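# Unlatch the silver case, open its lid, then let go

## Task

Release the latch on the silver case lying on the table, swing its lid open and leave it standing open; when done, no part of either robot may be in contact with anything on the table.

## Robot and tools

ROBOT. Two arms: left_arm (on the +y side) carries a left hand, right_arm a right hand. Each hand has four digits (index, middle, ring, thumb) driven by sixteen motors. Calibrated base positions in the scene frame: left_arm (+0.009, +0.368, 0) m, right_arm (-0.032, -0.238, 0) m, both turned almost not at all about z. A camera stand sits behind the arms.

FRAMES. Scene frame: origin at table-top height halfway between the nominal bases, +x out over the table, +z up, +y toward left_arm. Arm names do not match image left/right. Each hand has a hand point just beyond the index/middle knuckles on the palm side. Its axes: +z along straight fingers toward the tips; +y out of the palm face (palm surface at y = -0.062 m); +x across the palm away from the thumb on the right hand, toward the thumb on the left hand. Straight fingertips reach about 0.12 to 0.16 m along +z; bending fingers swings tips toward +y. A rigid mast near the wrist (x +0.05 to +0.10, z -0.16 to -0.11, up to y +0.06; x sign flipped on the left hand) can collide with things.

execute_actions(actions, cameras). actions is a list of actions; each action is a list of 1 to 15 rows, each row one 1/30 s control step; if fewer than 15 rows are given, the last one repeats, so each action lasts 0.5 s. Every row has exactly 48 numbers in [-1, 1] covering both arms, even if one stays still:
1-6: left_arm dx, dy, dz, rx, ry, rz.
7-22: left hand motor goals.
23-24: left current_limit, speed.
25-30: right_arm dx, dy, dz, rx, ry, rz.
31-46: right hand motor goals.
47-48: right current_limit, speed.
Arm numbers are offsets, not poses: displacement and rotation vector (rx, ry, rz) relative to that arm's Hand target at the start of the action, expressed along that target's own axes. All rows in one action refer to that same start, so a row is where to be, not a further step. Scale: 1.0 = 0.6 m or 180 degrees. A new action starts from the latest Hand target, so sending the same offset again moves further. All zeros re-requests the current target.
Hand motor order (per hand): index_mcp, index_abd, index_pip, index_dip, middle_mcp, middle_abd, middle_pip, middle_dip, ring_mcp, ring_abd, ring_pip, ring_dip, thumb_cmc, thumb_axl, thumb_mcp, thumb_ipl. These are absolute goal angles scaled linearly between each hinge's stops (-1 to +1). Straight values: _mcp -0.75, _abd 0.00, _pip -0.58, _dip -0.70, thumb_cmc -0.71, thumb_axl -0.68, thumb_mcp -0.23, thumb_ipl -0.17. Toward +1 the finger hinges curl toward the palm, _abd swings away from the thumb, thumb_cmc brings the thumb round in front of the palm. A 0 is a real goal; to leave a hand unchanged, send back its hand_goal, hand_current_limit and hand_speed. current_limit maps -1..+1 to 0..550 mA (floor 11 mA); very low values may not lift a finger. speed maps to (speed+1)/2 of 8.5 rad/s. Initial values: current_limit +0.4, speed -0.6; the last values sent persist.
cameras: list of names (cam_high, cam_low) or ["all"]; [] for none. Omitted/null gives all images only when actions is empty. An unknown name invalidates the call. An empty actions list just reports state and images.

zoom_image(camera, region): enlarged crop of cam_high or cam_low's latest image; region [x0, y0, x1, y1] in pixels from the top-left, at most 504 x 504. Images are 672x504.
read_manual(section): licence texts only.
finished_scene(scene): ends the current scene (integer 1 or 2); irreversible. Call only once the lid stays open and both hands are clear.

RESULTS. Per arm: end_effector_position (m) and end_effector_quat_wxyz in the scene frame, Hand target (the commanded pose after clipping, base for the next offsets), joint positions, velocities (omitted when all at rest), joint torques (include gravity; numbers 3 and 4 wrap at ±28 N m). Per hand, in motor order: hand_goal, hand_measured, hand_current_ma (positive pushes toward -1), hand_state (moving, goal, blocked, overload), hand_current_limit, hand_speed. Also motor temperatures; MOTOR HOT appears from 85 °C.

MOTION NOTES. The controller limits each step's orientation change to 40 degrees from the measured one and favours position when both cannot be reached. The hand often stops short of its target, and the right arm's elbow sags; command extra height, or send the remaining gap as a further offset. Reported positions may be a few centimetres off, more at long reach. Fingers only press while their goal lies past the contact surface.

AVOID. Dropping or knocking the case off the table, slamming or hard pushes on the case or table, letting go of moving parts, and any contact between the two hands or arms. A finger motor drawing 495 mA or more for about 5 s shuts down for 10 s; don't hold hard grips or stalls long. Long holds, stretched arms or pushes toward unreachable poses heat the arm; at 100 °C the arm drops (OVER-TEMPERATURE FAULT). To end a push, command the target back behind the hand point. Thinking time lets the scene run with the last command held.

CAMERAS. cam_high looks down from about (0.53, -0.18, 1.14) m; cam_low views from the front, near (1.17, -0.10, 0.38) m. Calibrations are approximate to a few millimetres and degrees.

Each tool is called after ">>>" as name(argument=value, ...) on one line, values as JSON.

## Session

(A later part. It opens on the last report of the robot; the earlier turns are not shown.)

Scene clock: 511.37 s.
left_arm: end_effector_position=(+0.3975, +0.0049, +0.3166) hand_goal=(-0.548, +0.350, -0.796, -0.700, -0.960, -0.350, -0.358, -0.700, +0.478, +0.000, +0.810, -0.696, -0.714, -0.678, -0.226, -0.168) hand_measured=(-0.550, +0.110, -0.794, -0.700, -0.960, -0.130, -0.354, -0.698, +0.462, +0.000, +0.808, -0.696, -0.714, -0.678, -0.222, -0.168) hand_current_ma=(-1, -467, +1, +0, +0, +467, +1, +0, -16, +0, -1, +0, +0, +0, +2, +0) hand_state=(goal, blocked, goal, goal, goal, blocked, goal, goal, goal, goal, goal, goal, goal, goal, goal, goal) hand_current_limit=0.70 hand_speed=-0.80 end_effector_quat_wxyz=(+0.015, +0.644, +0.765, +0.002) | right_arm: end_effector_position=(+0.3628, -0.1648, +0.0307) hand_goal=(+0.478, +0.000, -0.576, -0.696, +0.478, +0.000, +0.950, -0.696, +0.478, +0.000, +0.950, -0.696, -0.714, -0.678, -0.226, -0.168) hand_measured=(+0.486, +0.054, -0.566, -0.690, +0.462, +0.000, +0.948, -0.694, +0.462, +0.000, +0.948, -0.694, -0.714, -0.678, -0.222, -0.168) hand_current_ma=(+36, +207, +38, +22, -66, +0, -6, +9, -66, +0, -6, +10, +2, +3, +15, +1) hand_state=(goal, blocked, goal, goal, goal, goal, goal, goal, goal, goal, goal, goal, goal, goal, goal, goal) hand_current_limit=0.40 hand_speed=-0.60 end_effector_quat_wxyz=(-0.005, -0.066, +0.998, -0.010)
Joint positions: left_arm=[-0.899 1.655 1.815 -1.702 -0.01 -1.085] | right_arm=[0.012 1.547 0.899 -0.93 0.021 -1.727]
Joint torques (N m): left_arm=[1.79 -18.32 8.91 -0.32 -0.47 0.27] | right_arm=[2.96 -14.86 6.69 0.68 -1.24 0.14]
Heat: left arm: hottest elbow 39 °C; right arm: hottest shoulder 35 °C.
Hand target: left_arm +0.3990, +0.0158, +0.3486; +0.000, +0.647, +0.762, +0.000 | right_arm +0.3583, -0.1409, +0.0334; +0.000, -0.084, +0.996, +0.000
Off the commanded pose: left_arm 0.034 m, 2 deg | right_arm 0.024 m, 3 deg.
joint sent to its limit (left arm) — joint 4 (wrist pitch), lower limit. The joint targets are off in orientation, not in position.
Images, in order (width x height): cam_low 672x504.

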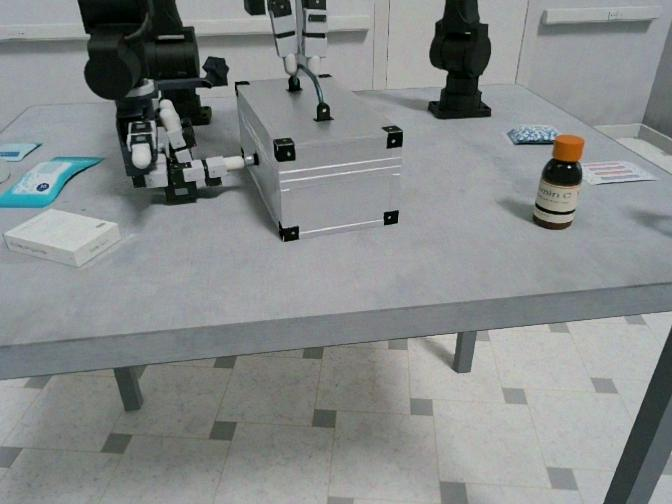

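>>> execute_actions(actions=[[[0.0,0,-0.012,0,0,0,-0.548,0.35,-0.796,-0.7,-0.959,-0.35,-0.358,-0.7,0.479,0,0.81,-0.696,-0.714,-0.678,-0.226,-0.168,0.7,-0.8,0,0,0,0,0,0,0.479,0,-0.576,-0.696,0.479,0,0.95,-0.696,0.479,0,0.95,-0.696,-0.714,-0.678,-0.226,-0.168,0.4,-0.6]]], cameras=["cam_low"])

>>> zoom_image(camera="cam_low", region=[200, 20, 380, 200])

Scene clock: 515.67 s.
left_arm: end_effector_position=(+0.3976, +0.0051, +0.3171) hand_goal=(-0.548, +0.350, -0.796, -0.700, -0.960, -0.350, -0.358, -0.700, +0.478, +0.000, +0.810, -0.696, -0.714, -0.678, -0.226, -0.168) hand_measured=(-0.552, +0.110, -0.794, -0.700, -0.960, -0.130, -0.356, -0.698, +0.462, +0.000, +0.808, -0.696, -0.714, -0.678, -0.222, -0.168) hand_current_ma=(-2, -468, +1, +0, +0, +467, +1, +0, -16, +0, -1, +0, +0, +0, +2, +0) hand_state=(goal, blocked, goal, goal, goal, blocked, goal, goal, goal, goal, goal, goal, goal, goal, goal, goal) hand_current_limit=0.70 hand_speed=-0.80 end_effector_quat_wxyz=(+0.015, +0.644, +0.765, +0.002) | right_arm: end_effector_position=(+0.3628, -0.1648, +0.0307) hand_goal=(+0.478, +0.000, -0.576, -0.696, +0.478, +0.000, +0.950, -0.696, +0.478, +0.000, +0.950, -0.696, -0.714, -0.678, -0.226, -0.168) hand_measured=(+0.486, +0.054, -0.566, -0.690, +0.462, +0.000, +0.948, -0.694, +0.462, +0.000, +0.948, -0.694, -0.714, -0.678, -0.222, -0.168) hand_current_ma=(+36, +207, +38, +22, -66, +0, -6, +9, -66, +0, -6, +10, +2, +3, +15, +1) hand_state=(goal, blocked, goal, goal, goal, goal, goal, goal, goal, goal, goal, goal, goal, goal, goal, goal) hand_current_limit=0.40 hand_speed=-0.60 end_effector_quat_wxyz=(-0.005, -0.066, +0.998, -0.010)
Joint positions: left_arm=[-0.899 1.655 1.815 -1.702 -0.011 -1.085] | right_arm=[0.012 1.547 0.899 -0.93 0.021 -1.727]
Joint torques (N m): left_arm=[1.67 -18.78 9.51 -0.34 -0.53 0.27] | right_arm=[2.73 -14.45 6.68 0.66 -1.2 0.12]
Heat: left arm: hottest elbow 39 °C; right arm: hottest shoulder 35 °C.
Hand target: left_arm +0.3990, +0.0157, +0.3557; -0.001, +0.647, +0.762, +0.000 | right_arm +0.3583, -0.1409, +0.0334; +0.000, -0.084, +0.996, +0.000
Off the commanded pose: left_arm 0.040 m, 2 deg | right_arm 0.024 m, 3 deg.
joint sent to its limit (left arm) — joint 4 (wrist pitch), lower limit. The joint targets are off in orientation, not in position.
Images, in order (width x height): cam_low 672x504.

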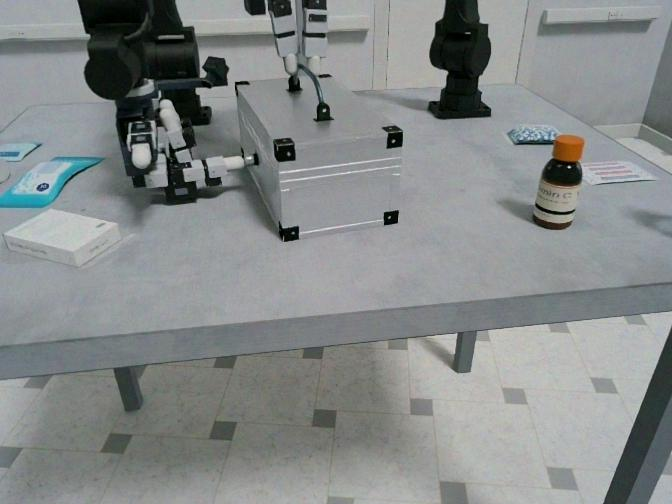

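Scaled by 2.800.

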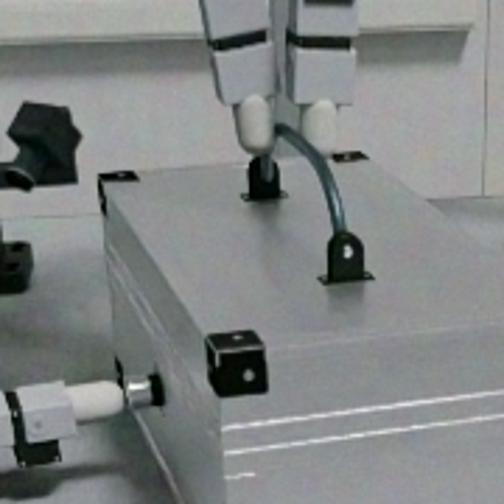

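>>> execute_actions(actions=[[[0.0,0,-0.015,0,0,0,-0.548,0.35,-0.796,-0.7,-0.959,-0.35,-0.358,-0.7,0.479,0,0.81,-0.696,-0.714,-0.678,-0.226,-0.168,0.7,-0.8,0,0,0,0,0,0,0.479,0,-0.576,-0.696,0.479,0,0.95,-0.696,0.479,0,0.95,-0.696,-0.714,-0.678,-0.226,-0.168,0.4,-0.6]]], cameras=["cam_low"])

>>> zoom_image(camera="cam_low", region=[200, 20, 380, 200])

Scene clock: 519.23 s.
left_arm: end_effector_position=(+0.3977, +0.0056, +0.3181) hand_goal=(-0.548, +0.350, -0.796, -0.700, -0.960, -0.350, -0.358, -0.700, +0.478, +0.000, +0.810, -0.696, -0.714, -0.678, -0.226, -0.168) hand_measured=(-0.554, +0.110, -0.794, -0.700, -0.960, -0.130, -0.358, -0.698, +0.462, +0.000, +0.808, -0.696, -0.714, -0.678, -0.222, -0.168) hand_current_ma=(-3, -468, +0, +0, +0, +467, +0, +0, -16, +0, -1, +0, +0, +0, +2, +0) hand_state=(goal, blocked, goal, goal, goal, blocked, goal, goal, goal, goal, goal, goal, goal, goal, goal, goal) hand_current_limit=0.70 hand_speed=-0.80 end_effector_quat_wxyz=(+0.016, +0.644, +0.765, +0.003) | right_arm: end_effector_position=(+0.3628, -0.1648, +0.0307) hand_goal=(+0.478, +0.000, -0.576, -0.696, +0.478, +0.000, +0.950, -0.696, +0.478, +0.000, +0.950, -0.696, -0.714, -0.678, -0.226, -0.168) hand_measured=(+0.486, +0.054, -0.566, -0.690, +0.462, +0.000, +0.948, -0.694, +0.462, +0.000, +0.948, -0.694, -0.714, -0.678, -0.222, -0.168) hand_current_ma=(+36, +207, +38, +22, -66, +0, -6, +9, -66, +0, -6, +10, +2, +3, +15, +1) hand_state=(goal, blocked, goal, goal, goal, goal, goal, goal, goal, goal, goal, goal, goal, goal, goal, goal) hand_current_limit=0.40 hand_speed=-0.60 end_effector_quat_wxyz=(-0.005, -0.066, +0.998, -0.010)
Joint positions: left_arm=[-0.899 1.653 1.815 -1.702 -0.013 -1.085] | right_arm=[0.012 1.547 0.899 -0.93 0.021 -1.727]
Joint torques (N m): left_arm=[1.61 -19.37 10.24 -0.34 -0.59 0.27] | right_arm=[2.84 -14.45 6.65 0.51 -1.22 0.14]
Heat: left arm: hottest elbow 39 °C; right arm: hottest shoulder 35 °C.
Hand target: left_arm +0.3990, +0.0158, +0.3648; +0.000, +0.647, +0.762, +0.000 | right_arm +0.3583, -0.1409, +0.0334; +0.000, -0.084, +0.996, +0.000
Off the commanded pose: left_arm 0.048 m, 2 deg | right_arm 0.024 m, 3 deg.
joint sent to its limit (left arm) — joint 4 (wrist pitch), lower limit. The joint targets are off in orientation, not in position.
Images, in order (width x height): cam_low 672x504.

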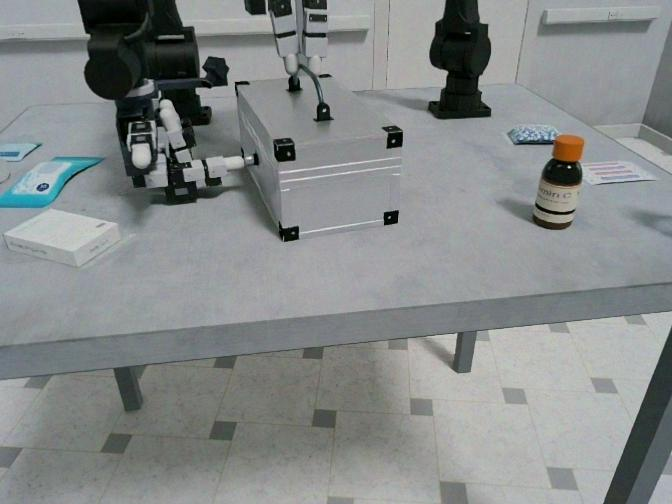

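Scaled by 2.800.

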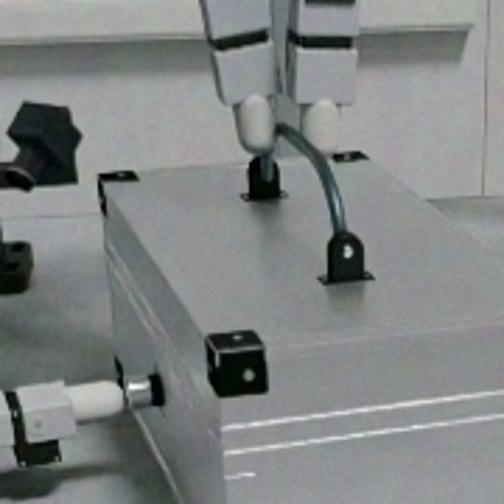

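>>> execute_actions(actions=[[[0.0,0,-0.015,0,0,0,-0.548,0.35,-0.796,-0.7,-0.959,-0.35,-0.358,-0.7,0.479,0,0.81,-0.696,-0.714,-0.678,-0.226,-0.168,0.77,-0.8,0,0,0,0,0,0,0.479,0,-0.576,-0.696,0.479,0,0.95,-0.696,0.479,0,0.95,-0.696,-0.714,-0.678,-0.226,-0.168,0.4,-0.6]]], cameras=["cam_low"])

>>> zoom_image(camera="cam_low", region=[200, 20, 420, 200])

Scene clock: 530.47 s.
left_arm: end_effector_position=(+0.3905, +0.0178, +0.3565) hand_goal=(-0.548, +0.350, -0.796, -0.700, -0.960, -0.350, -0.358, -0.700, +0.478, +0.000, +0.810, -0.696, -0.714, -0.678, -0.226, -0.168) hand_measured=(-0.550, +0.148, -0.798, -0.700, -0.960, -0.166, -0.358, -0.700, +0.462, +0.000, +0.808, -0.696, -0.714, -0.678, -0.222, -0.168) hand_current_ma=(-1, -487, +0, +0, +0, +487, +0, +0, -16, +0, -1, +0, +0, +0, +2, +0) hand_state=(goal, blocked, goal, goal, goal, blocked, goal, goal, goal, goal, goal, goal, goal, goal, goal, goal) hand_current_limit=0.77 hand_speed=-0.80 end_effector_quat_wxyz=(+0.054, +0.650, +0.758, +0.002) | right_arm: end_effector_position=(+0.3628, -0.1648, +0.0307) hand_goal=(+0.478, +0.000, -0.576, -0.696, +0.478, +0.000, +0.950, -0.696, +0.478, +0.000, +0.950, -0.696, -0.714, -0.678, -0.226, -0.168) hand_measured=(+0.486, +0.054, -0.566, -0.690, +0.462, +0.000, +0.948, -0.694, +0.462, +0.000, +0.948, -0.694, -0.714, -0.678, -0.222, -0.168) hand_current_ma=(+36, +207, +38, +22, -66, +0, -6, +9, -66, +0, -6, +10, +2, +3, +15, +1) hand_state=(goal, blocked, goal, goal, goal, goal, goal, goal, goal, goal, goal, goal, goal, goal, goal, goal) hand_current_limit=0.40 hand_speed=-0.60 end_effector_quat_wxyz=(-0.005, -0.066, +0.998, -0.010)
Joint positions: left_arm=[-0.899 1.578 1.815 -1.702 -0.025 -1.067] | right_arm=[0.012 1.547 0.899 -0.93 0.021 -1.727]
Joint torques (N m): left_arm=[1.49 -12.98 11.43 -0.17 -0.29 0.14] | right_arm=[2.78 -14.45 6.76 0.61 -1.22 0.16]
Heat: left arm: hottest elbow 40 °C; right arm: hottest shoulder 35 °C.
Hand target: left_arm +0.3991, +0.0157, +0.3737; -0.001, +0.647, +0.762, +0.000 | right_arm +0.3583, -0.1409, +0.0334; +0.000, -0.084, +0.996, +0.000
Off the commanded pose: left_arm 0.019 m, 6 deg | right_arm 0.024 m, 3 deg.
joint sent to its limit (left arm) — joint 4 (wrist pitch), lower limit. The joint targets are off in orientation, not in position.
Images, in order (width x height): cam_low 672x504.

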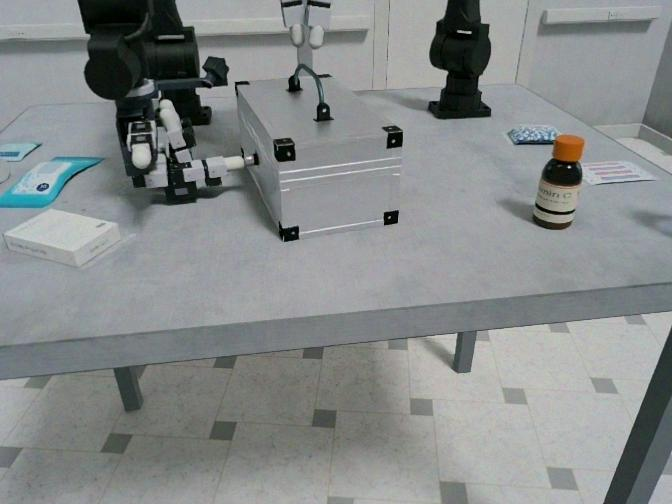

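Scaled by 2.291.

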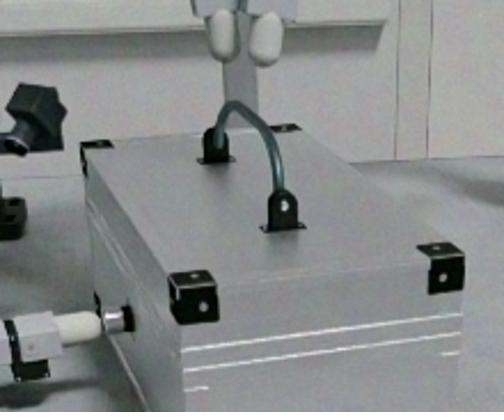

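>>> execute_actions(actions=[[[0,0,0,0,0,0.16,-0.75,0,-0.58,0.67,-0.75,0,-0.58,0.67,0.479,0,0.81,-0.696,-0.714,-0.678,-0.226,-0.168,0.4,-0.7,0,0,0,0,0,0,0.479,0,-0.576,-0.696,0.479,0,0.95,-0.696,0.479,0,0.95,-0.696,-0.714,-0.678,-0.226,-0.168,0.4,-0.6]],[[0,0,0,0,0,0.17,-0.75,0,-0.58,0.67,-0.75,0,-0.58,0.67,0.479,0,0.81,-0.696,-0.714,-0.678,-0.226,-0.168,0.4,-0.7,0,0,0,0,0,0,0.479,0,-0.576,-0.696,0.479,0,0.95,-0.696,0.479,0,0.95,-0.696,-0.714,-0.678,-0.226,-0.168,0.4,-0.6]],[[0,0,0,0,0,0.17,-0.75,0,-0.58,0.67,-0.75,0,-0.58,0.67,0.479,0,0.81,-0.696,-0.714,-0.678,-0.226,-0.168,0.4,-0.7,0,0,0,0,0,0,0.479,0,-0.576,-0.696,0.479,0,0.95,-0.696,0.479,0,0.95,-0.696,-0.714,-0.678,-0.226,-0.168,0.4,-0.6]]], cameras=["cam_low","cam_high"])

Scene clock: 559.07 s.
left_arm: end_effector_position=(+0.3915, +0.0165, +0.3646) hand_goal=(-0.750, +0.000, -0.580, +0.670, -0.750, +0.000, -0.580, +0.670, +0.478, +0.000, +0.810, -0.696, -0.714, -0.678, -0.226, -0.168) hand_measured=(-0.748, +0.002, -0.582, +0.666, -0.750, -0.002, -0.578, +0.666, +0.462, +0.000, +0.808, -0.696, -0.714, -0.678, -0.222, -0.168) hand_current_ma=(+1, +1, -1, -2, +0, -1, +1, -2, -16, +0, -1, +0, +0, +0, +2, +0) hand_state=(goal, goal, goal, goal, goal, goal, goal, goal, goal, goal, goal, goal, goal, goal, goal, goal) hand_current_limit=0.40 hand_speed=-0.70 end_effector_quat_wxyz=(+0.037, +0.995, +0.086, +0.034) | right_arm: end_effector_position=(+0.3628, -0.1648, +0.0307) hand_goal=(+0.478, +0.000, -0.576, -0.696, +0.478, +0.000, +0.950, -0.696, +0.478, +0.000, +0.950, -0.696, -0.714, -0.678, -0.226, -0.168) hand_measured=(+0.486, +0.054, -0.566, -0.690, +0.462, +0.000, +0.948, -0.694, +0.462, +0.000, +0.948, -0.694, -0.714, -0.678, -0.222, -0.168) hand_current_ma=(+36, +207, +38, +22, -66, +0, -6, +9, -66, +0, -6, +10, +2, +3, +15, +1) hand_state=(goal, blocked, goal, goal, goal, goal, goal, goal, goal, goal, goal, goal, goal, goal, goal, goal) hand_current_limit=0.40 hand_speed=-0.60 end_effector_quat_wxyz=(-0.005, -0.066, +0.998, -0.010)
Joint positions: left_arm=[-0.645 1.45 1.683 -1.702 0.009 0.737] | right_arm=[0.012 1.547 0.899 -0.93 0.021 -1.727]
Joint torques (N m): left_arm=[1.49 -10.7 10.5 -0.01 0.08 0.09] | right_arm=[3.08 -14.62 6.68 0.66 -1.24 0.15]
Heat: left arm: hottest elbow 42 °C; right arm: hottest shoulder 35 °C.
Hand target: left_arm +0.3990, +0.0157, +0.3738; +0.000, +0.997, +0.082, +0.000 | right_arm +0.3583, -0.1409, +0.0334; +0.000, -0.084, +0.996, +0.000
Off the commanded pose: left_arm 0.012 m, 6 deg | right_arm 0.024 m, 3 deg.
joint sent to its limit (left arm) — joint 4 (wrist pitch), lower limit. The joint targets are off in orientation, not in position.

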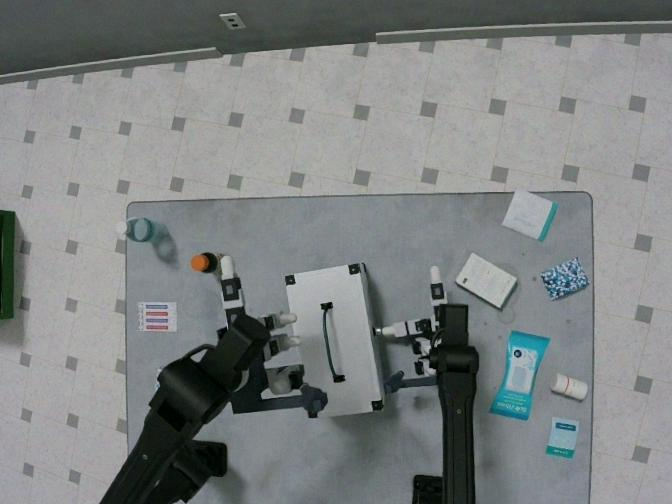

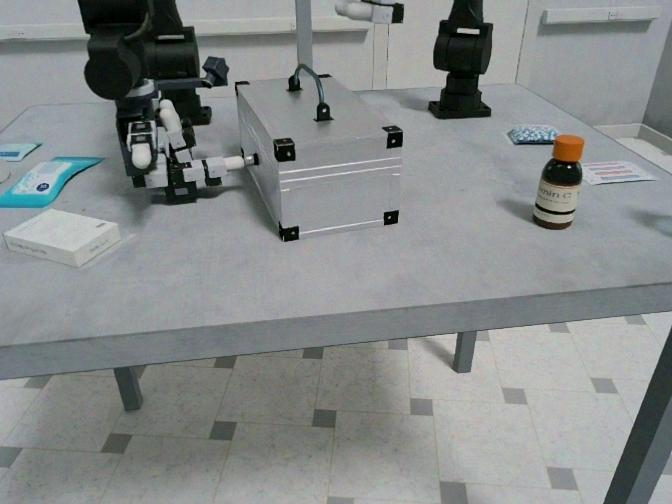

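>>> execute_actions(actions=[[[-0.04,0.024,0.02,0,0,0,-0.75,0,-0.58,0.67,-0.75,0,-0.58,0.67,0.479,0,0.81,-0.696,-0.714,-0.678,-0.226,-0.168,0.4,-0.7,0,0,0,0,0,0,0.479,0,-0.576,-0.696,0.479,0,0.95,-0.696,0.479,0,0.95,-0.696,-0.714,-0.678,-0.226,-0.168,0.4,-0.6]],[[-0.039,0.023,0.05,0,0,0,-0.75,0,-0.58,0.67,-0.75,0,-0.58,0.67,0.479,0,0.81,-0.696,-0.714,-0.678,-0.226,-0.168,0.4,-0.7,0,0,0,0,0,0,0.479,0,-0.576,-0.696,0.479,0,0.95,-0.696,0.479,0,0.95,-0.696,-0.714,-0.678,-0.226,-0.168,0.4,-0.6]],[[0,0,0.06,0,0,0,-0.75,0,-0.58,0.67,-0.75,0,-0.58,0.67,0.479,0,0.81,-0.696,-0.714,-0.678,-0.226,-0.168,0.4,-0.7,0,0,0,0,0,0,0.479,0,-0.576,-0.696,0.479,0,0.95,-0.696,0.479,0,0.95,-0.696,-0.714,-0.678,-0.226,-0.168,0.4,-0.6]]], cameras=["cam_low","cam_high"])

>>> zoom_image(camera="cam_low", region=[220, 20, 440, 160])

>>> zoom_image(camera="cam_high", region=[200, 240, 400, 420])

Scene clock: 574.07 s.
left_arm: end_effector_position=(+0.3563, -0.0148, +0.3003) hand_goal=(-0.750, +0.000, -0.580, +0.670, -0.750, +0.000, -0.580, +0.670, +0.478, +0.000, +0.810, -0.696, -0.714, -0.678, -0.226, -0.168) hand_measured=(-0.748, +0.002, -0.582, +0.666, -0.750, -0.002, -0.578, +0.666, +0.462, +0.000, +0.808, -0.696, -0.714, -0.678, -0.222, -0.168) hand_current_ma=(+1, +1, -1, -2, +0, -1, +1, -2, -16, +0, -1, +0, +0, +0, +2, +0) hand_state=(goal, goal, goal, goal, goal, goal, goal, goal, goal, goal, goal, goal, goal, goal, goal, goal) hand_current_limit=0.40 hand_speed=-0.70 end_effector_quat_wxyz=(+0.001, +0.997, +0.082, +0.000) | right_arm: end_effector_position=(+0.3628, -0.1648, +0.0307) hand_goal=(+0.478, +0.000, -0.576, -0.696, +0.478, +0.000, +0.950, -0.696, +0.478, +0.000, +0.950, -0.696, -0.714, -0.678, -0.226, -0.168) hand_measured=(+0.486, +0.054, -0.566, -0.690, +0.462, +0.000, +0.948, -0.694, +0.462, +0.000, +0.948, -0.694, -0.714, -0.678, -0.222, -0.168) hand_current_ma=(+36, +207, +38, +22, -66, +0, -6, +9, -66, +0, -6, +10, +2, +3, +15, +1) hand_state=(goal, blocked, goal, goal, goal, goal, goal, goal, goal, goal, goal, goal, goal, goal, goal, goal) hand_current_limit=0.40 hand_speed=-0.60 end_effector_quat_wxyz=(-0.005, -0.066, +0.998, -0.010)
Joint positions: left_arm=[-0.753 1.476 1.565 -1.659 0.001 0.638] | right_arm=[0.012 1.547 0.899 -0.93 0.021 -1.727]
Joint torques (N m): left_arm=[0.15 -11.58 8.25 0.27 -0.06 -0.02] | right_arm=[2.67 -14.8 6.79 0.58 -1.24 0.16]
Heat: left arm: hottest elbow 40 °C; right arm: hottest shoulder 35 °C.
Hand target: left_arm +0.3569, -0.0197, +0.2958; +0.000, +0.997, +0.082, +0.000 | right_arm +0.3583, -0.1409, +0.0334; +0.000, -0.084, +0.996, +0.000
Off the commanded pose: left_arm 0.007 m, 0 deg | right_arm 0.024 m, 3 deg.

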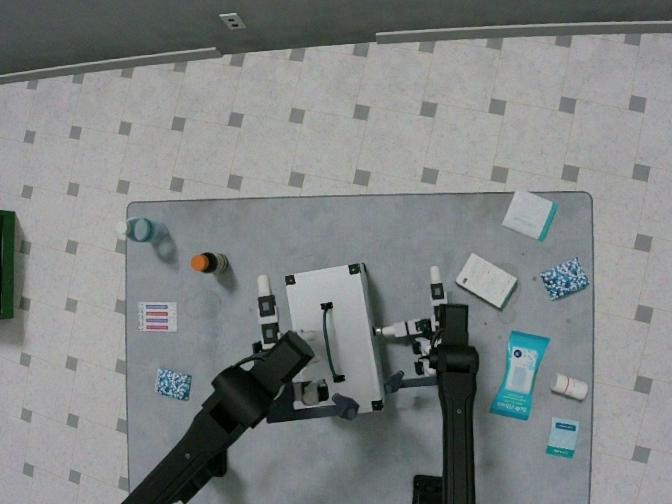

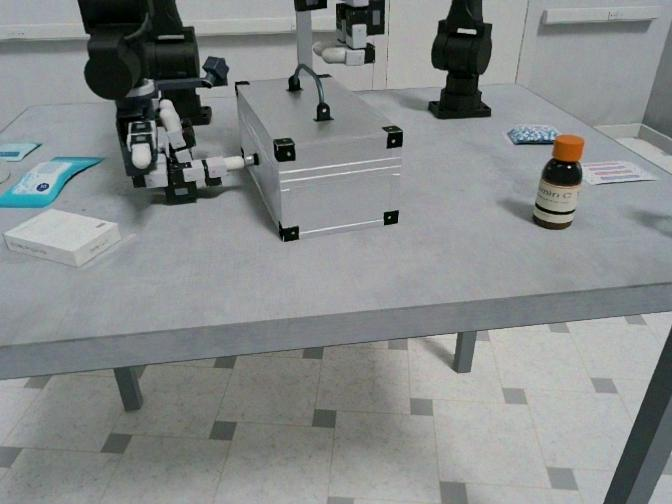

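Scaled by 2.291.

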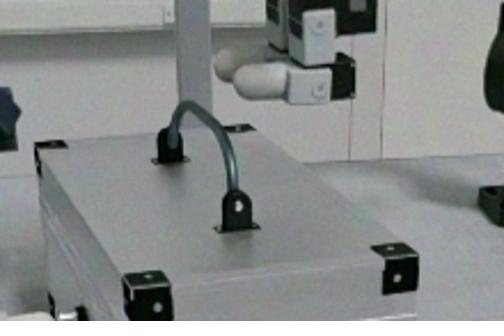

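Scaled by 2.520.

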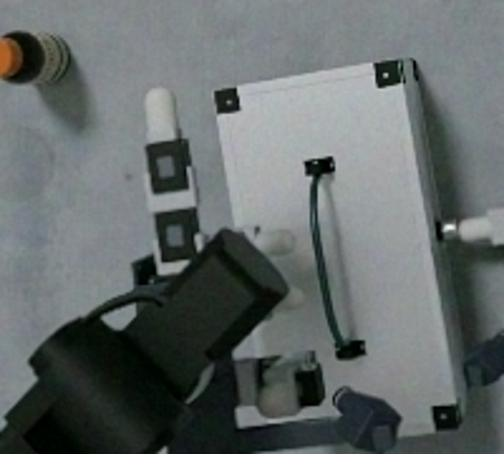

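>>> execute_actions(actions=[[[0,0,0.035,0,0,0,-0.75,0,-0.58,0.67,-0.75,0,-0.58,0.67,0.479,0,0.81,-0.696,-0.714,-0.678,-0.226,-0.168,0.4,-0.7,0,0,0,0,0,0,0.479,0,-0.576,-0.696,0.479,0,0.95,-0.696,0.479,0,0.95,-0.696,-0.714,-0.678,-0.226,-0.168,0.4,-0.6]],[[0,0,0.037,0,0,0,-0.75,0,-0.58,0.67,-0.75,0,-0.58,0.67,0.479,0,0.81,-0.696,-0.714,-0.678,-0.226,-0.168,0.4,-0.7,0,0,0,0,0,0,0.479,0,-0.576,-0.696,0.479,0,0.95,-0.696,0.479,0,0.95,-0.696,-0.714,-0.678,-0.226,-0.168,0.4,-0.6]]], cameras=["cam_low"])

>>> zoom_image(camera="cam_low", region=[220, 20, 440, 160])

Scene clock: 581.00 s.
left_arm: end_effector_position=(+0.3571, -0.0155, +0.2567) hand_goal=(-0.750, +0.000, -0.580, +0.670, -0.750, +0.000, -0.580, +0.670, +0.478, +0.000, +0.810, -0.696, -0.714, -0.678, -0.226, -0.168) hand_measured=(-0.748, +0.002, -0.582, +0.666, -0.750, -0.002, -0.578, +0.666, +0.462, +0.000, +0.808, -0.696, -0.714, -0.678, -0.222, -0.168) hand_current_ma=(+1, +1, -1, -2, +0, -1, +1, -2, -16, +0, -1, +0, +0, +0, +2, +0) hand_state=(goal, goal, goal, goal, goal, goal, goal, goal, goal, goal, goal, goal, goal, goal, goal, goal) hand_current_limit=0.40 hand_speed=-0.70 end_effector_quat_wxyz=(+0.000, +0.997, +0.082, +0.000) | right_arm: end_effector_position=(+0.3628, -0.1648, +0.0307) hand_goal=(+0.478, +0.000, -0.576, -0.696, +0.478, +0.000, +0.950, -0.696, +0.478, +0.000, +0.950, -0.696, -0.714, -0.678, -0.226, -0.168) hand_measured=(+0.486, +0.054, -0.566, -0.690, +0.462, +0.000, +0.948, -0.694, +0.462, +0.000, +0.948, -0.694, -0.714, -0.678, -0.222, -0.168) hand_current_ma=(+36, +207, +38, +22, -66, +0, -6, +9, -66, +0, -6, +10, +2, +3, +15, +1) hand_state=(goal, blocked, goal, goal, goal, goal, goal, goal, goal, goal, goal, goal, goal, goal, goal, goal) hand_current_limit=0.40 hand_speed=-0.60 end_effector_quat_wxyz=(-0.005, -0.066, +0.998, -0.010)
Joint positions: left_arm=[-0.753 1.476 1.451 -1.545 0.001 0.638] | right_arm=[0.012 1.547 0.899 -0.93 0.021 -1.727]
Joint torques (N m): left_arm=[0.15 -10.99 7.83 0.29 -0.06 -0.02] | right_arm=[2.84 -14.56 6.75 0.66 -1.23 0.16]
Heat: left arm: hottest elbow 40 °C; right arm: hottest shoulder 35 °C.
Hand target: left_arm +0.3568, -0.0196, +0.2526; +0.000, +0.997, +0.082, +0.000 | right_arm +0.3583, -0.1409, +0.0334; +0.000, -0.084, +0.996, +0.000
Off the commanded pose: left_arm 0.006 m, 0 deg | right_arm 0.024 m, 3 deg.
Images, in order (width x height): cam_low 672x504.

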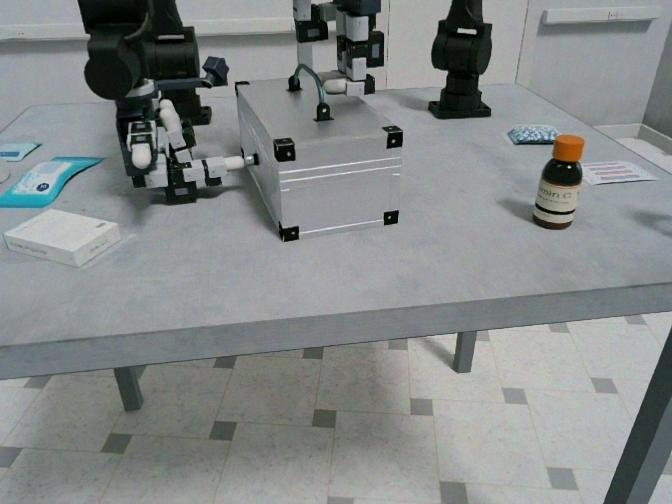

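Scaled by 2.291.

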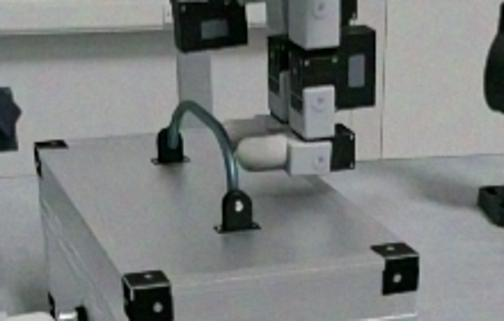

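>>> execute_actions(actions=[[[0,0.03,0,0,0,0,-0.75,0,-0.58,0.67,-0.75,0,-0.58,0.67,0.479,0,0.81,-0.696,-0.714,-0.678,-0.226,-0.168,0.4,-0.7,0,0,0,0,0,0,0.479,0,-0.576,-0.696,0.479,0,0.95,-0.696,0.479,0,0.95,-0.696,-0.714,-0.678,-0.226,-0.168,0.4,-0.6]],[[0,0.03,0,0,0,0,-0.75,0,-0.58,0.67,-0.75,0,-0.58,0.67,0.479,0,0.81,-0.696,-0.714,-0.678,-0.226,-0.168,0.4,-0.7,0,0,0,0,0,0,0.479,0,-0.576,-0.696,0.479,0,0.95,-0.696,0.479,0,0.95,-0.696,-0.714,-0.678,-0.226,-0.168,0.4,-0.6]]], cameras=["cam_low","cam_high"])

>>> zoom_image(camera="cam_low", region=[220, 20, 400, 160])

Scene clock: 598.13 s.
left_arm: end_effector_position=(+0.3565, -0.0392, +0.2412) hand_goal=(-0.750, +0.000, -0.580, +0.670, -0.750, +0.000, -0.580, +0.670, +0.478, +0.000, +0.810, -0.696, -0.714, -0.678, -0.226, -0.168) hand_measured=(-0.750, +0.000, -0.582, +0.666, -0.750, -0.002, -0.578, +0.666, +0.462, +0.000, +0.808, -0.696, -0.714, -0.678, -0.222, -0.168) hand_current_ma=(+0, +0, -1, -2, +0, -1, +1, -2, -16, +0, -1, +0, +0, +0, +2, +0) hand_state=(goal, goal, goal, goal, goal, goal, goal, goal, goal, goal, goal, goal, goal, goal, goal, goal) hand_current_limit=0.40 hand_speed=-0.70 end_effector_quat_wxyz=(-0.011, +0.996, +0.084, -0.009) | right_arm: end_effector_position=(+0.3628, -0.1648, +0.0307) hand_goal=(+0.478, +0.000, -0.576, -0.696, +0.478, +0.000, +0.950, -0.696, +0.478, +0.000, +0.950, -0.696, -0.714, -0.678, -0.226, -0.168) hand_measured=(+0.486, +0.054, -0.566, -0.690, +0.462, +0.000, +0.948, -0.694, +0.462, +0.000, +0.948, -0.694, -0.714, -0.678, -0.222, -0.168) hand_current_ma=(+36, +207, +38, +22, -66, +0, -6, +9, -66, +0, -6, +10, +2, +3, +15, +1) hand_state=(goal, blocked, goal, goal, goal, goal, goal, goal, goal, goal, goal, goal, goal, goal, goal, goal) hand_current_limit=0.40 hand_speed=-0.60 end_effector_quat_wxyz=(-0.005, -0.066, +0.998, -0.010)
Joint positions: left_arm=[-0.793 1.538 1.485 -1.545 0 0.593] | right_arm=[0.012 1.547 0.899 -0.93 0.021 -1.727]
Joint torques (N m): left_arm=[-0.26 -11.05 11.93 -0.17 0.06 -0.07] | right_arm=[2.67 -14.33 6.74 0.59 -1.24 0.17]
Heat: left arm: hottest elbow 39 °C; right arm: hottest shoulder 35 °C.
Hand target: left_arm +0.3626, -0.0552, +0.2524; +0.000, +0.997, +0.082, +0.000 | right_arm +0.3583, -0.1409, +0.0334; +0.000, -0.084, +0.996, +0.000
Off the commanded pose: left_arm 0.020 m, 2 deg | right_arm 0.024 m, 3 deg.

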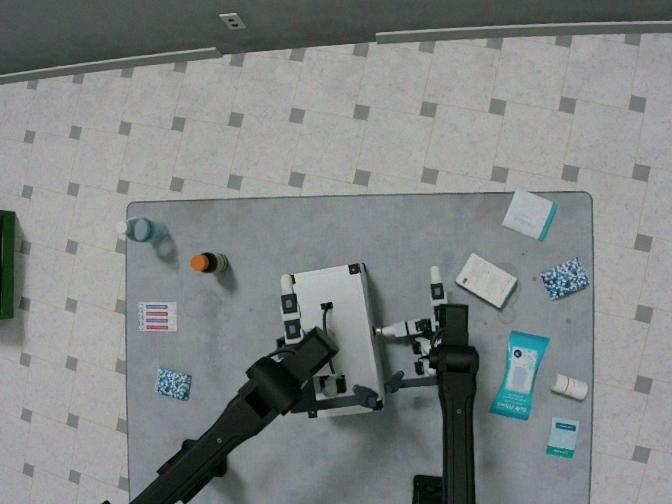

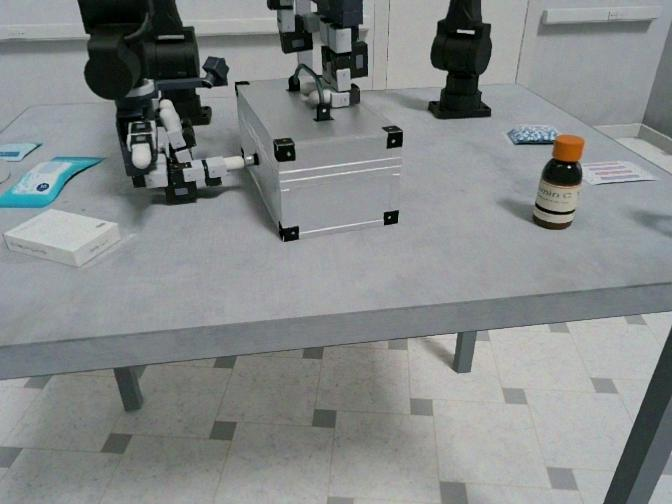

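Scaled by 2.800.

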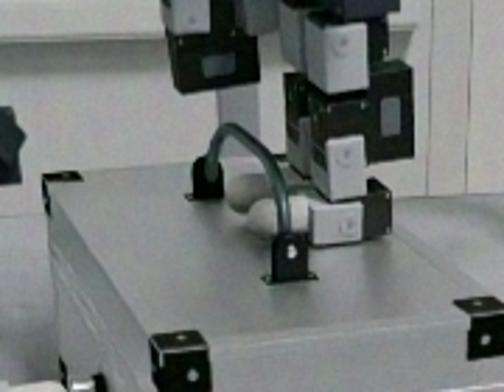

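>>> execute_actions(actions=[[[0,0.01,-0.015,0,0,0,-0.75,0,-0.58,0.67,-0.75,0,-0.58,0.67,0.479,0,0.81,-0.696,-0.714,-0.678,-0.226,-0.168,0.4,-0.7,0,0,0,0,0,0,0.479,0,-0.576,-0.696,0.479,0,0.95,-0.696,0.479,0,0.95,-0.696,-0.714,-0.678,-0.226,-0.168,0.4,-0.6]]], cameras=["cam_low"])

>>> zoom_image(camera="cam_low", region=[220, 20, 400, 160])

Scene clock: 601.80 s.
left_arm: end_effector_position=(+0.3603, -0.0457, +0.2510) hand_goal=(-0.750, +0.000, -0.580, +0.670, -0.750, +0.000, -0.580, +0.670, +0.478, +0.000, +0.810, -0.696, -0.714, -0.678, -0.226, -0.168) hand_measured=(-0.750, +0.000, -0.582, +0.666, -0.750, -0.002, -0.578, +0.666, +0.462, +0.000, +0.808, -0.696, -0.714, -0.678, -0.222, -0.168) hand_current_ma=(+0, +0, -1, -2, +0, -1, +1, -2, -16, +0, -1, +0, +0, +0, +2, +0) hand_state=(goal, goal, goal, goal, goal, goal, goal, goal, goal, goal, goal, goal, goal, goal, goal, goal) hand_current_limit=0.40 hand_speed=-0.70 end_effector_quat_wxyz=(-0.008, +0.996, +0.086, -0.006) | right_arm: end_effector_position=(+0.3628, -0.1648, +0.0307) hand_goal=(+0.478, +0.000, -0.576, -0.696, +0.478, +0.000, +0.950, -0.696, +0.478, +0.000, +0.950, -0.696, -0.714, -0.678, -0.226, -0.168) hand_measured=(+0.486, +0.054, -0.566, -0.690, +0.462, +0.000, +0.948, -0.694, +0.462, +0.000, +0.948, -0.694, -0.714, -0.678, -0.222, -0.168) hand_current_ma=(+36, +207, +38, +22, -66, +0, -6, +9, -66, +0, -6, +10, +2, +3, +15, +1) hand_state=(goal, blocked, goal, goal, goal, goal, goal, goal, goal, goal, goal, goal, goal, goal, goal, goal) hand_current_limit=0.40 hand_speed=-0.60 end_effector_quat_wxyz=(-0.005, -0.066, +0.998, -0.010)
Joint positions: left_arm=[-0.798 1.55 1.523 -1.563 0 0.585] | right_arm=[0.012 1.547 0.899 -0.93 0.021 -1.727]
Joint torques (N m): left_arm=[-0.5 -10.87 11.97 -0.49 0 -0.03] | right_arm=[2.43 -14.33 6.68 0.62 -1.25 0.15]
Heat: left arm: hottest elbow 40 °C; right arm: hottest shoulder 35 °C.
Hand target: left_arm +0.3637, -0.0611, +0.2615; +0.000, +0.997, +0.082, +0.000 | right_arm +0.3583, -0.1409, +0.0334; +0.000, -0.084, +0.996, +0.000
Off the commanded pose: left_arm 0.019 m, 1 deg | right_arm 0.024 m, 3 deg.
Images, in order (width x height): cam_low 672x504.

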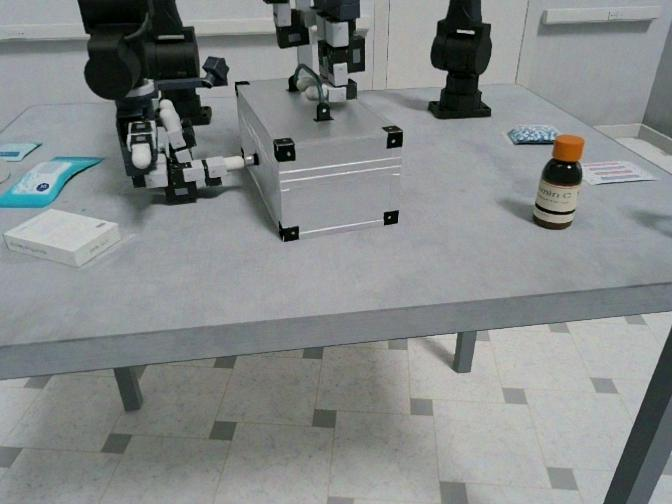

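Scaled by 2.800.

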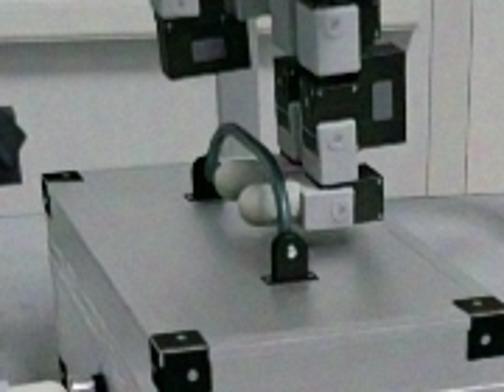

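>>> execute_actions(actions=[[[0,0.015,-0.005,0,0,0,-0.75,0,-0.58,0.67,-0.75,0,-0.58,0.67,0.479,0,0.81,-0.696,-0.714,-0.678,-0.226,-0.168,0.4,-0.7,0,0,0,0,0,0,0.479,0,-0.576,-0.696,0.479,0,0.95,-0.696,0.479,0,0.95,-0.696,-0.714,-0.678,-0.226,-0.168,0.4,-0.6]],[[0,0,-0.018,0,0,0,-0.75,0,-0.58,0.67,-0.75,0,-0.58,0.67,0.479,0,0.81,-0.696,-0.714,-0.678,-0.226,-0.168,0.5,-0.7,0,0,0,0,0,0,0.479,0,-0.576,-0.696,0.479,0,0.95,-0.696,0.479,0,0.95,-0.696,-0.714,-0.678,-0.226,-0.168,0.4,-0.6]]], cameras=["cam_low"])

>>> zoom_image(camera="cam_low", region=[220, 20, 400, 160])

Scene clock: 606.17 s.
left_arm: end_effector_position=(+0.3614, -0.0550, +0.2621) hand_goal=(-0.750, +0.000, -0.580, +0.670, -0.750, +0.000, -0.580, +0.670, +0.478, +0.000, +0.810, -0.696, -0.714, -0.678, -0.226, -0.168) hand_measured=(-0.750, +0.000, -0.582, +0.666, -0.750, -0.002, -0.582, +0.666, +0.462, +0.000, +0.808, -0.696, -0.714, -0.678, -0.222, -0.168) hand_current_ma=(+0, +0, -1, -2, +0, +0, -1, -2, -16, +0, -1, +0, +0, +0, +2, +0) hand_state=(goal, goal, goal, goal, goal, goal, goal, goal, goal, goal, goal, goal, goal, goal, goal, goal) hand_current_limit=0.50 hand_speed=-0.70 end_effector_quat_wxyz=(-0.010, +0.996, +0.085, -0.008) | right_arm: end_effector_position=(+0.3628, -0.1648, +0.0307) hand_goal=(+0.478, +0.000, -0.576, -0.696, +0.478, +0.000, +0.950, -0.696, +0.478, +0.000, +0.950, -0.696, -0.714, -0.678, -0.226, -0.168) hand_measured=(+0.486, +0.054, -0.566, -0.690, +0.462, +0.000, +0.948, -0.694, +0.462, +0.000, +0.948, -0.694, -0.714, -0.678, -0.222, -0.168) hand_current_ma=(+36, +207, +38, +22, -66, +0, -6, +9, -66, +0, -6, +10, +2, +3, +15, +1) hand_state=(goal, blocked, goal, goal, goal, goal, goal, goal, goal, goal, goal, goal, goal, goal, goal, goal) hand_current_limit=0.40 hand_speed=-0.60 end_effector_quat_wxyz=(-0.005, -0.066, +0.998, -0.010)
Joint positions: left_arm=[-0.809 1.574 1.581 -1.603 0 0.575] | right_arm=[0.012 1.547 0.899 -0.93 0.021 -1.727]
Joint torques (N m): left_arm=[-0.38 -11.87 12.23 -0.5 0 -0.03] | right_arm=[2.78 -14.04 6.76 0.58 -1.24 0.16]
Heat: left arm: hottest elbow 40 °C; right arm: hottest shoulder 35 °C.
Hand target: left_arm +0.3650, -0.0700, +0.2754; +0.000, +0.997, +0.082, +0.000 | right_arm +0.3583, -0.1409, +0.0334; +0.000, -0.084, +0.996, +0.000
Off the commanded pose: left_arm 0.020 m, 1 deg | right_arm 0.024 m, 3 deg.
Images, in order (width x height): cam_low 672x504.

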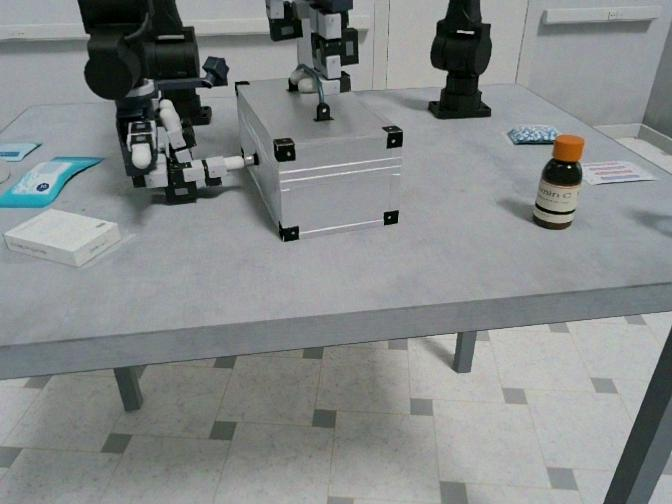

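Scaled by 2.800.

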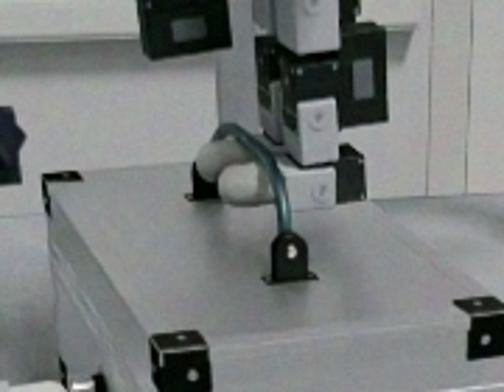

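>>> execute_actions(actions=[[[0,0,-0.02,0,0,0,-0.75,0,-0.58,0.67,-0.75,0,-0.58,0.67,0.479,0,0.81,-0.696,-0.714,-0.678,-0.226,-0.168,0.6,-0.7,0,0,0,0,0,0,0.479,0,-0.576,-0.696,0.479,0,0.95,-0.696,0.479,0,0.95,-0.696,-0.714,-0.678,-0.226,-0.168,0.4,-0.6]],[[0,0,-0.018,0,0,0,-0.75,0,-0.58,0.67,-0.75,0,-0.58,0.67,0.479,0,0.81,-0.696,-0.714,-0.678,-0.226,-0.168,0.6,-0.7,0,0,0,0,0,0,0.479,0,-0.576,-0.696,0.479,0,0.95,-0.696,0.479,0,0.95,-0.696,-0.714,-0.678,-0.226,-0.168,0.4,-0.6]]], cameras=["cam_low"])

>>> zoom_image(camera="cam_low", region=[220, 20, 400, 160])

Scene clock: 610.47 s.
left_arm: end_effector_position=(+0.3618, -0.0553, +0.2628) hand_goal=(-0.750, +0.000, -0.580, +0.670, -0.750, +0.000, -0.580, +0.670, +0.478, +0.000, +0.810, -0.696, -0.714, -0.678, -0.226, -0.168) hand_measured=(-0.750, +0.000, -0.582, +0.666, -0.752, -0.004, -0.594, +0.644, +0.462, +0.000, +0.808, -0.696, -0.714, -0.678, -0.222, -0.168) hand_current_ma=(+0, +0, -1, -2, -1, -1, -11, -32, -16, +0, -1, +0, +0, +0, +2, +0) hand_state=(goal, goal, goal, goal, goal, goal, goal, blocked, goal, goal, goal, goal, goal, goal, goal, goal) hand_current_limit=0.60 hand_speed=-0.70 end_effector_quat_wxyz=(-0.025, +0.996, +0.086, -0.019) | right_arm: end_effector_position=(+0.3628, -0.1648, +0.0307) hand_goal=(+0.478, +0.000, -0.576, -0.696, +0.478, +0.000, +0.950, -0.696, +0.478, +0.000, +0.950, -0.696, -0.714, -0.678, -0.226, -0.168) hand_measured=(+0.486, +0.054, -0.566, -0.690, +0.462, +0.000, +0.948, -0.694, +0.462, +0.000, +0.948, -0.694, -0.714, -0.678, -0.222, -0.168) hand_current_ma=(+36, +207, +38, +22, -66, +0, -6, +9, -66, +0, -6, +10, +2, +3, +15, +1) hand_state=(goal, blocked, goal, goal, goal, goal, goal, goal, goal, goal, goal, goal, goal, goal, goal, goal) hand_current_limit=0.40 hand_speed=-0.60 end_effector_quat_wxyz=(-0.005, -0.066, +0.998, -0.010)
Joint positions: left_arm=[-0.809 1.6 1.622 -1.655 0 0.573] | right_arm=[0.012 1.547 0.899 -0.93 0.021 -1.727]
Joint torques (N m): left_arm=[-0.38 -14.1 13.74 -0.88 0.01 0] | right_arm=[2.84 -14.33 6.71 0.59 -1.23 0.14]
Heat: left arm: hottest elbow 40 °C; right arm: hottest shoulder 35 °C.
Hand target: left_arm +0.3650, -0.0700, +0.2981; +0.000, +0.997, +0.082, +0.000 | right_arm +0.3583, -0.1409, +0.0334; +0.000, -0.084, +0.996, +0.000
Off the commanded pose: left_arm 0.038 m, 4 deg | right_arm 0.024 m, 3 deg.
Images, in order (width x height): cam_low 672x504.

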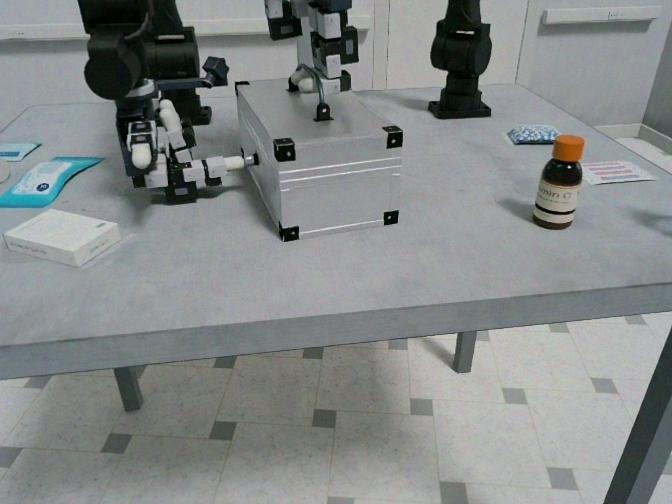

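Scaled by 2.800.

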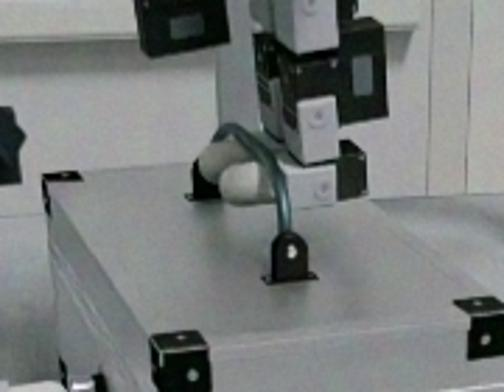

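>>> execute_actions(actions=[[[0,0,-0.02,0,0,0,-0.75,0,-0.58,0.72,-0.75,0,-0.58,0.72,0.479,0,0.81,-0.696,-0.714,-0.678,-0.226,-0.168,0.7,-0.7,0,0,0,0,0,0,0.479,0,-0.576,-0.696,0.479,0,0.95,-0.696,0.479,0,0.95,-0.696,-0.714,-0.678,-0.226,-0.168,0.4,-0.6]]], cameras=["cam_low"])

>>> zoom_image(camera="cam_low", region=[220, 20, 420, 200])

Scene clock: 613.87 s.
left_arm: end_effector_position=(+0.3624, -0.0559, +0.2625) hand_goal=(-0.750, +0.000, -0.580, +0.720, -0.750, +0.000, -0.580, +0.720, +0.478, +0.000, +0.810, -0.696, -0.714, -0.678, -0.226, -0.168) hand_measured=(-0.750, +0.000, -0.582, +0.708, -0.754, -0.006, -0.598, +0.650, +0.462, +0.000, +0.808, -0.696, -0.714, -0.678, -0.222, -0.168) hand_current_ma=(+0, +0, -1, -10, -1, -3, -17, -145, -16, +0, -1, +0, +0, +0, +2, +0) hand_state=(goal, goal, goal, goal, goal, goal, goal, blocked, goal, goal, goal, goal, goal, goal, goal, goal) hand_current_limit=0.70 hand_speed=-0.70 end_effector_quat_wxyz=(-0.033, +0.995, +0.086, -0.025) | right_arm: end_effector_position=(+0.3628, -0.1648, +0.0307) hand_goal=(+0.478, +0.000, -0.576, -0.696, +0.478, +0.000, +0.950, -0.696, +0.478, +0.000, +0.950, -0.696, -0.714, -0.678, -0.226, -0.168) hand_measured=(+0.486, +0.054, -0.566, -0.690, +0.462, +0.000, +0.948, -0.694, +0.462, +0.000, +0.948, -0.694, -0.714, -0.678, -0.222, -0.168) hand_current_ma=(+36, +207, +38, +22, -66, +0, -6, +9, -66, +0, -6, +10, +2, +3, +15, +1) hand_state=(goal, blocked, goal, goal, goal, goal, goal, goal, goal, goal, goal, goal, goal, goal, goal, goal) hand_current_limit=0.40 hand_speed=-0.60 end_effector_quat_wxyz=(-0.005, -0.066, +0.998, -0.010)
Joint positions: left_arm=[-0.809 1.616 1.643 -1.681 0 0.573] | right_arm=[0.012 1.547 0.899 -0.93 0.021 -1.727]
Joint torques (N m): left_arm=[-0.32 -15.44 14.48 -1.14 0.02 0] | right_arm=[3.02 -14.27 6.6 0.64 -1.23 0.15]
Heat: left arm: hottest elbow 41 °C; right arm: hottest shoulder 35 °C.
Hand target: left_arm +0.3651, -0.0701, +0.3101; +0.000, +0.997, +0.082, +0.000 | right_arm +0.3583, -0.1409, +0.0334; +0.000, -0.084, +0.996, +0.000
Off the commanded pose: left_arm 0.050 m, 5 deg | right_arm 0.024 m, 3 deg.
Images, in order (width x height): cam_low 672x504.

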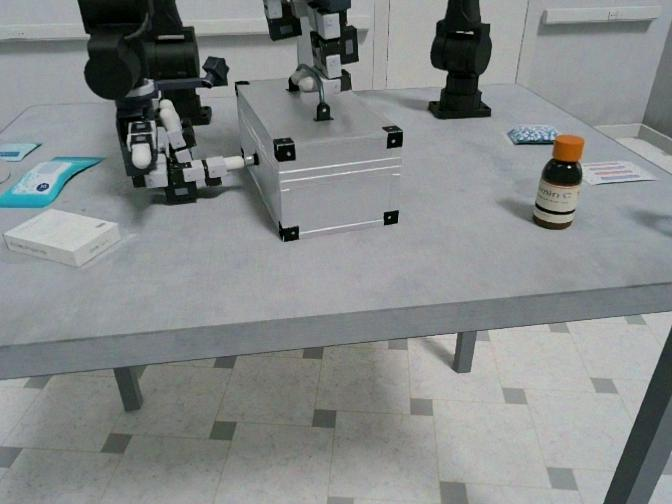

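Scaled by 2.520.

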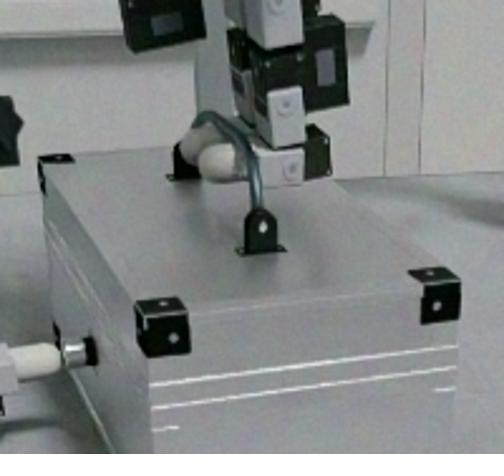

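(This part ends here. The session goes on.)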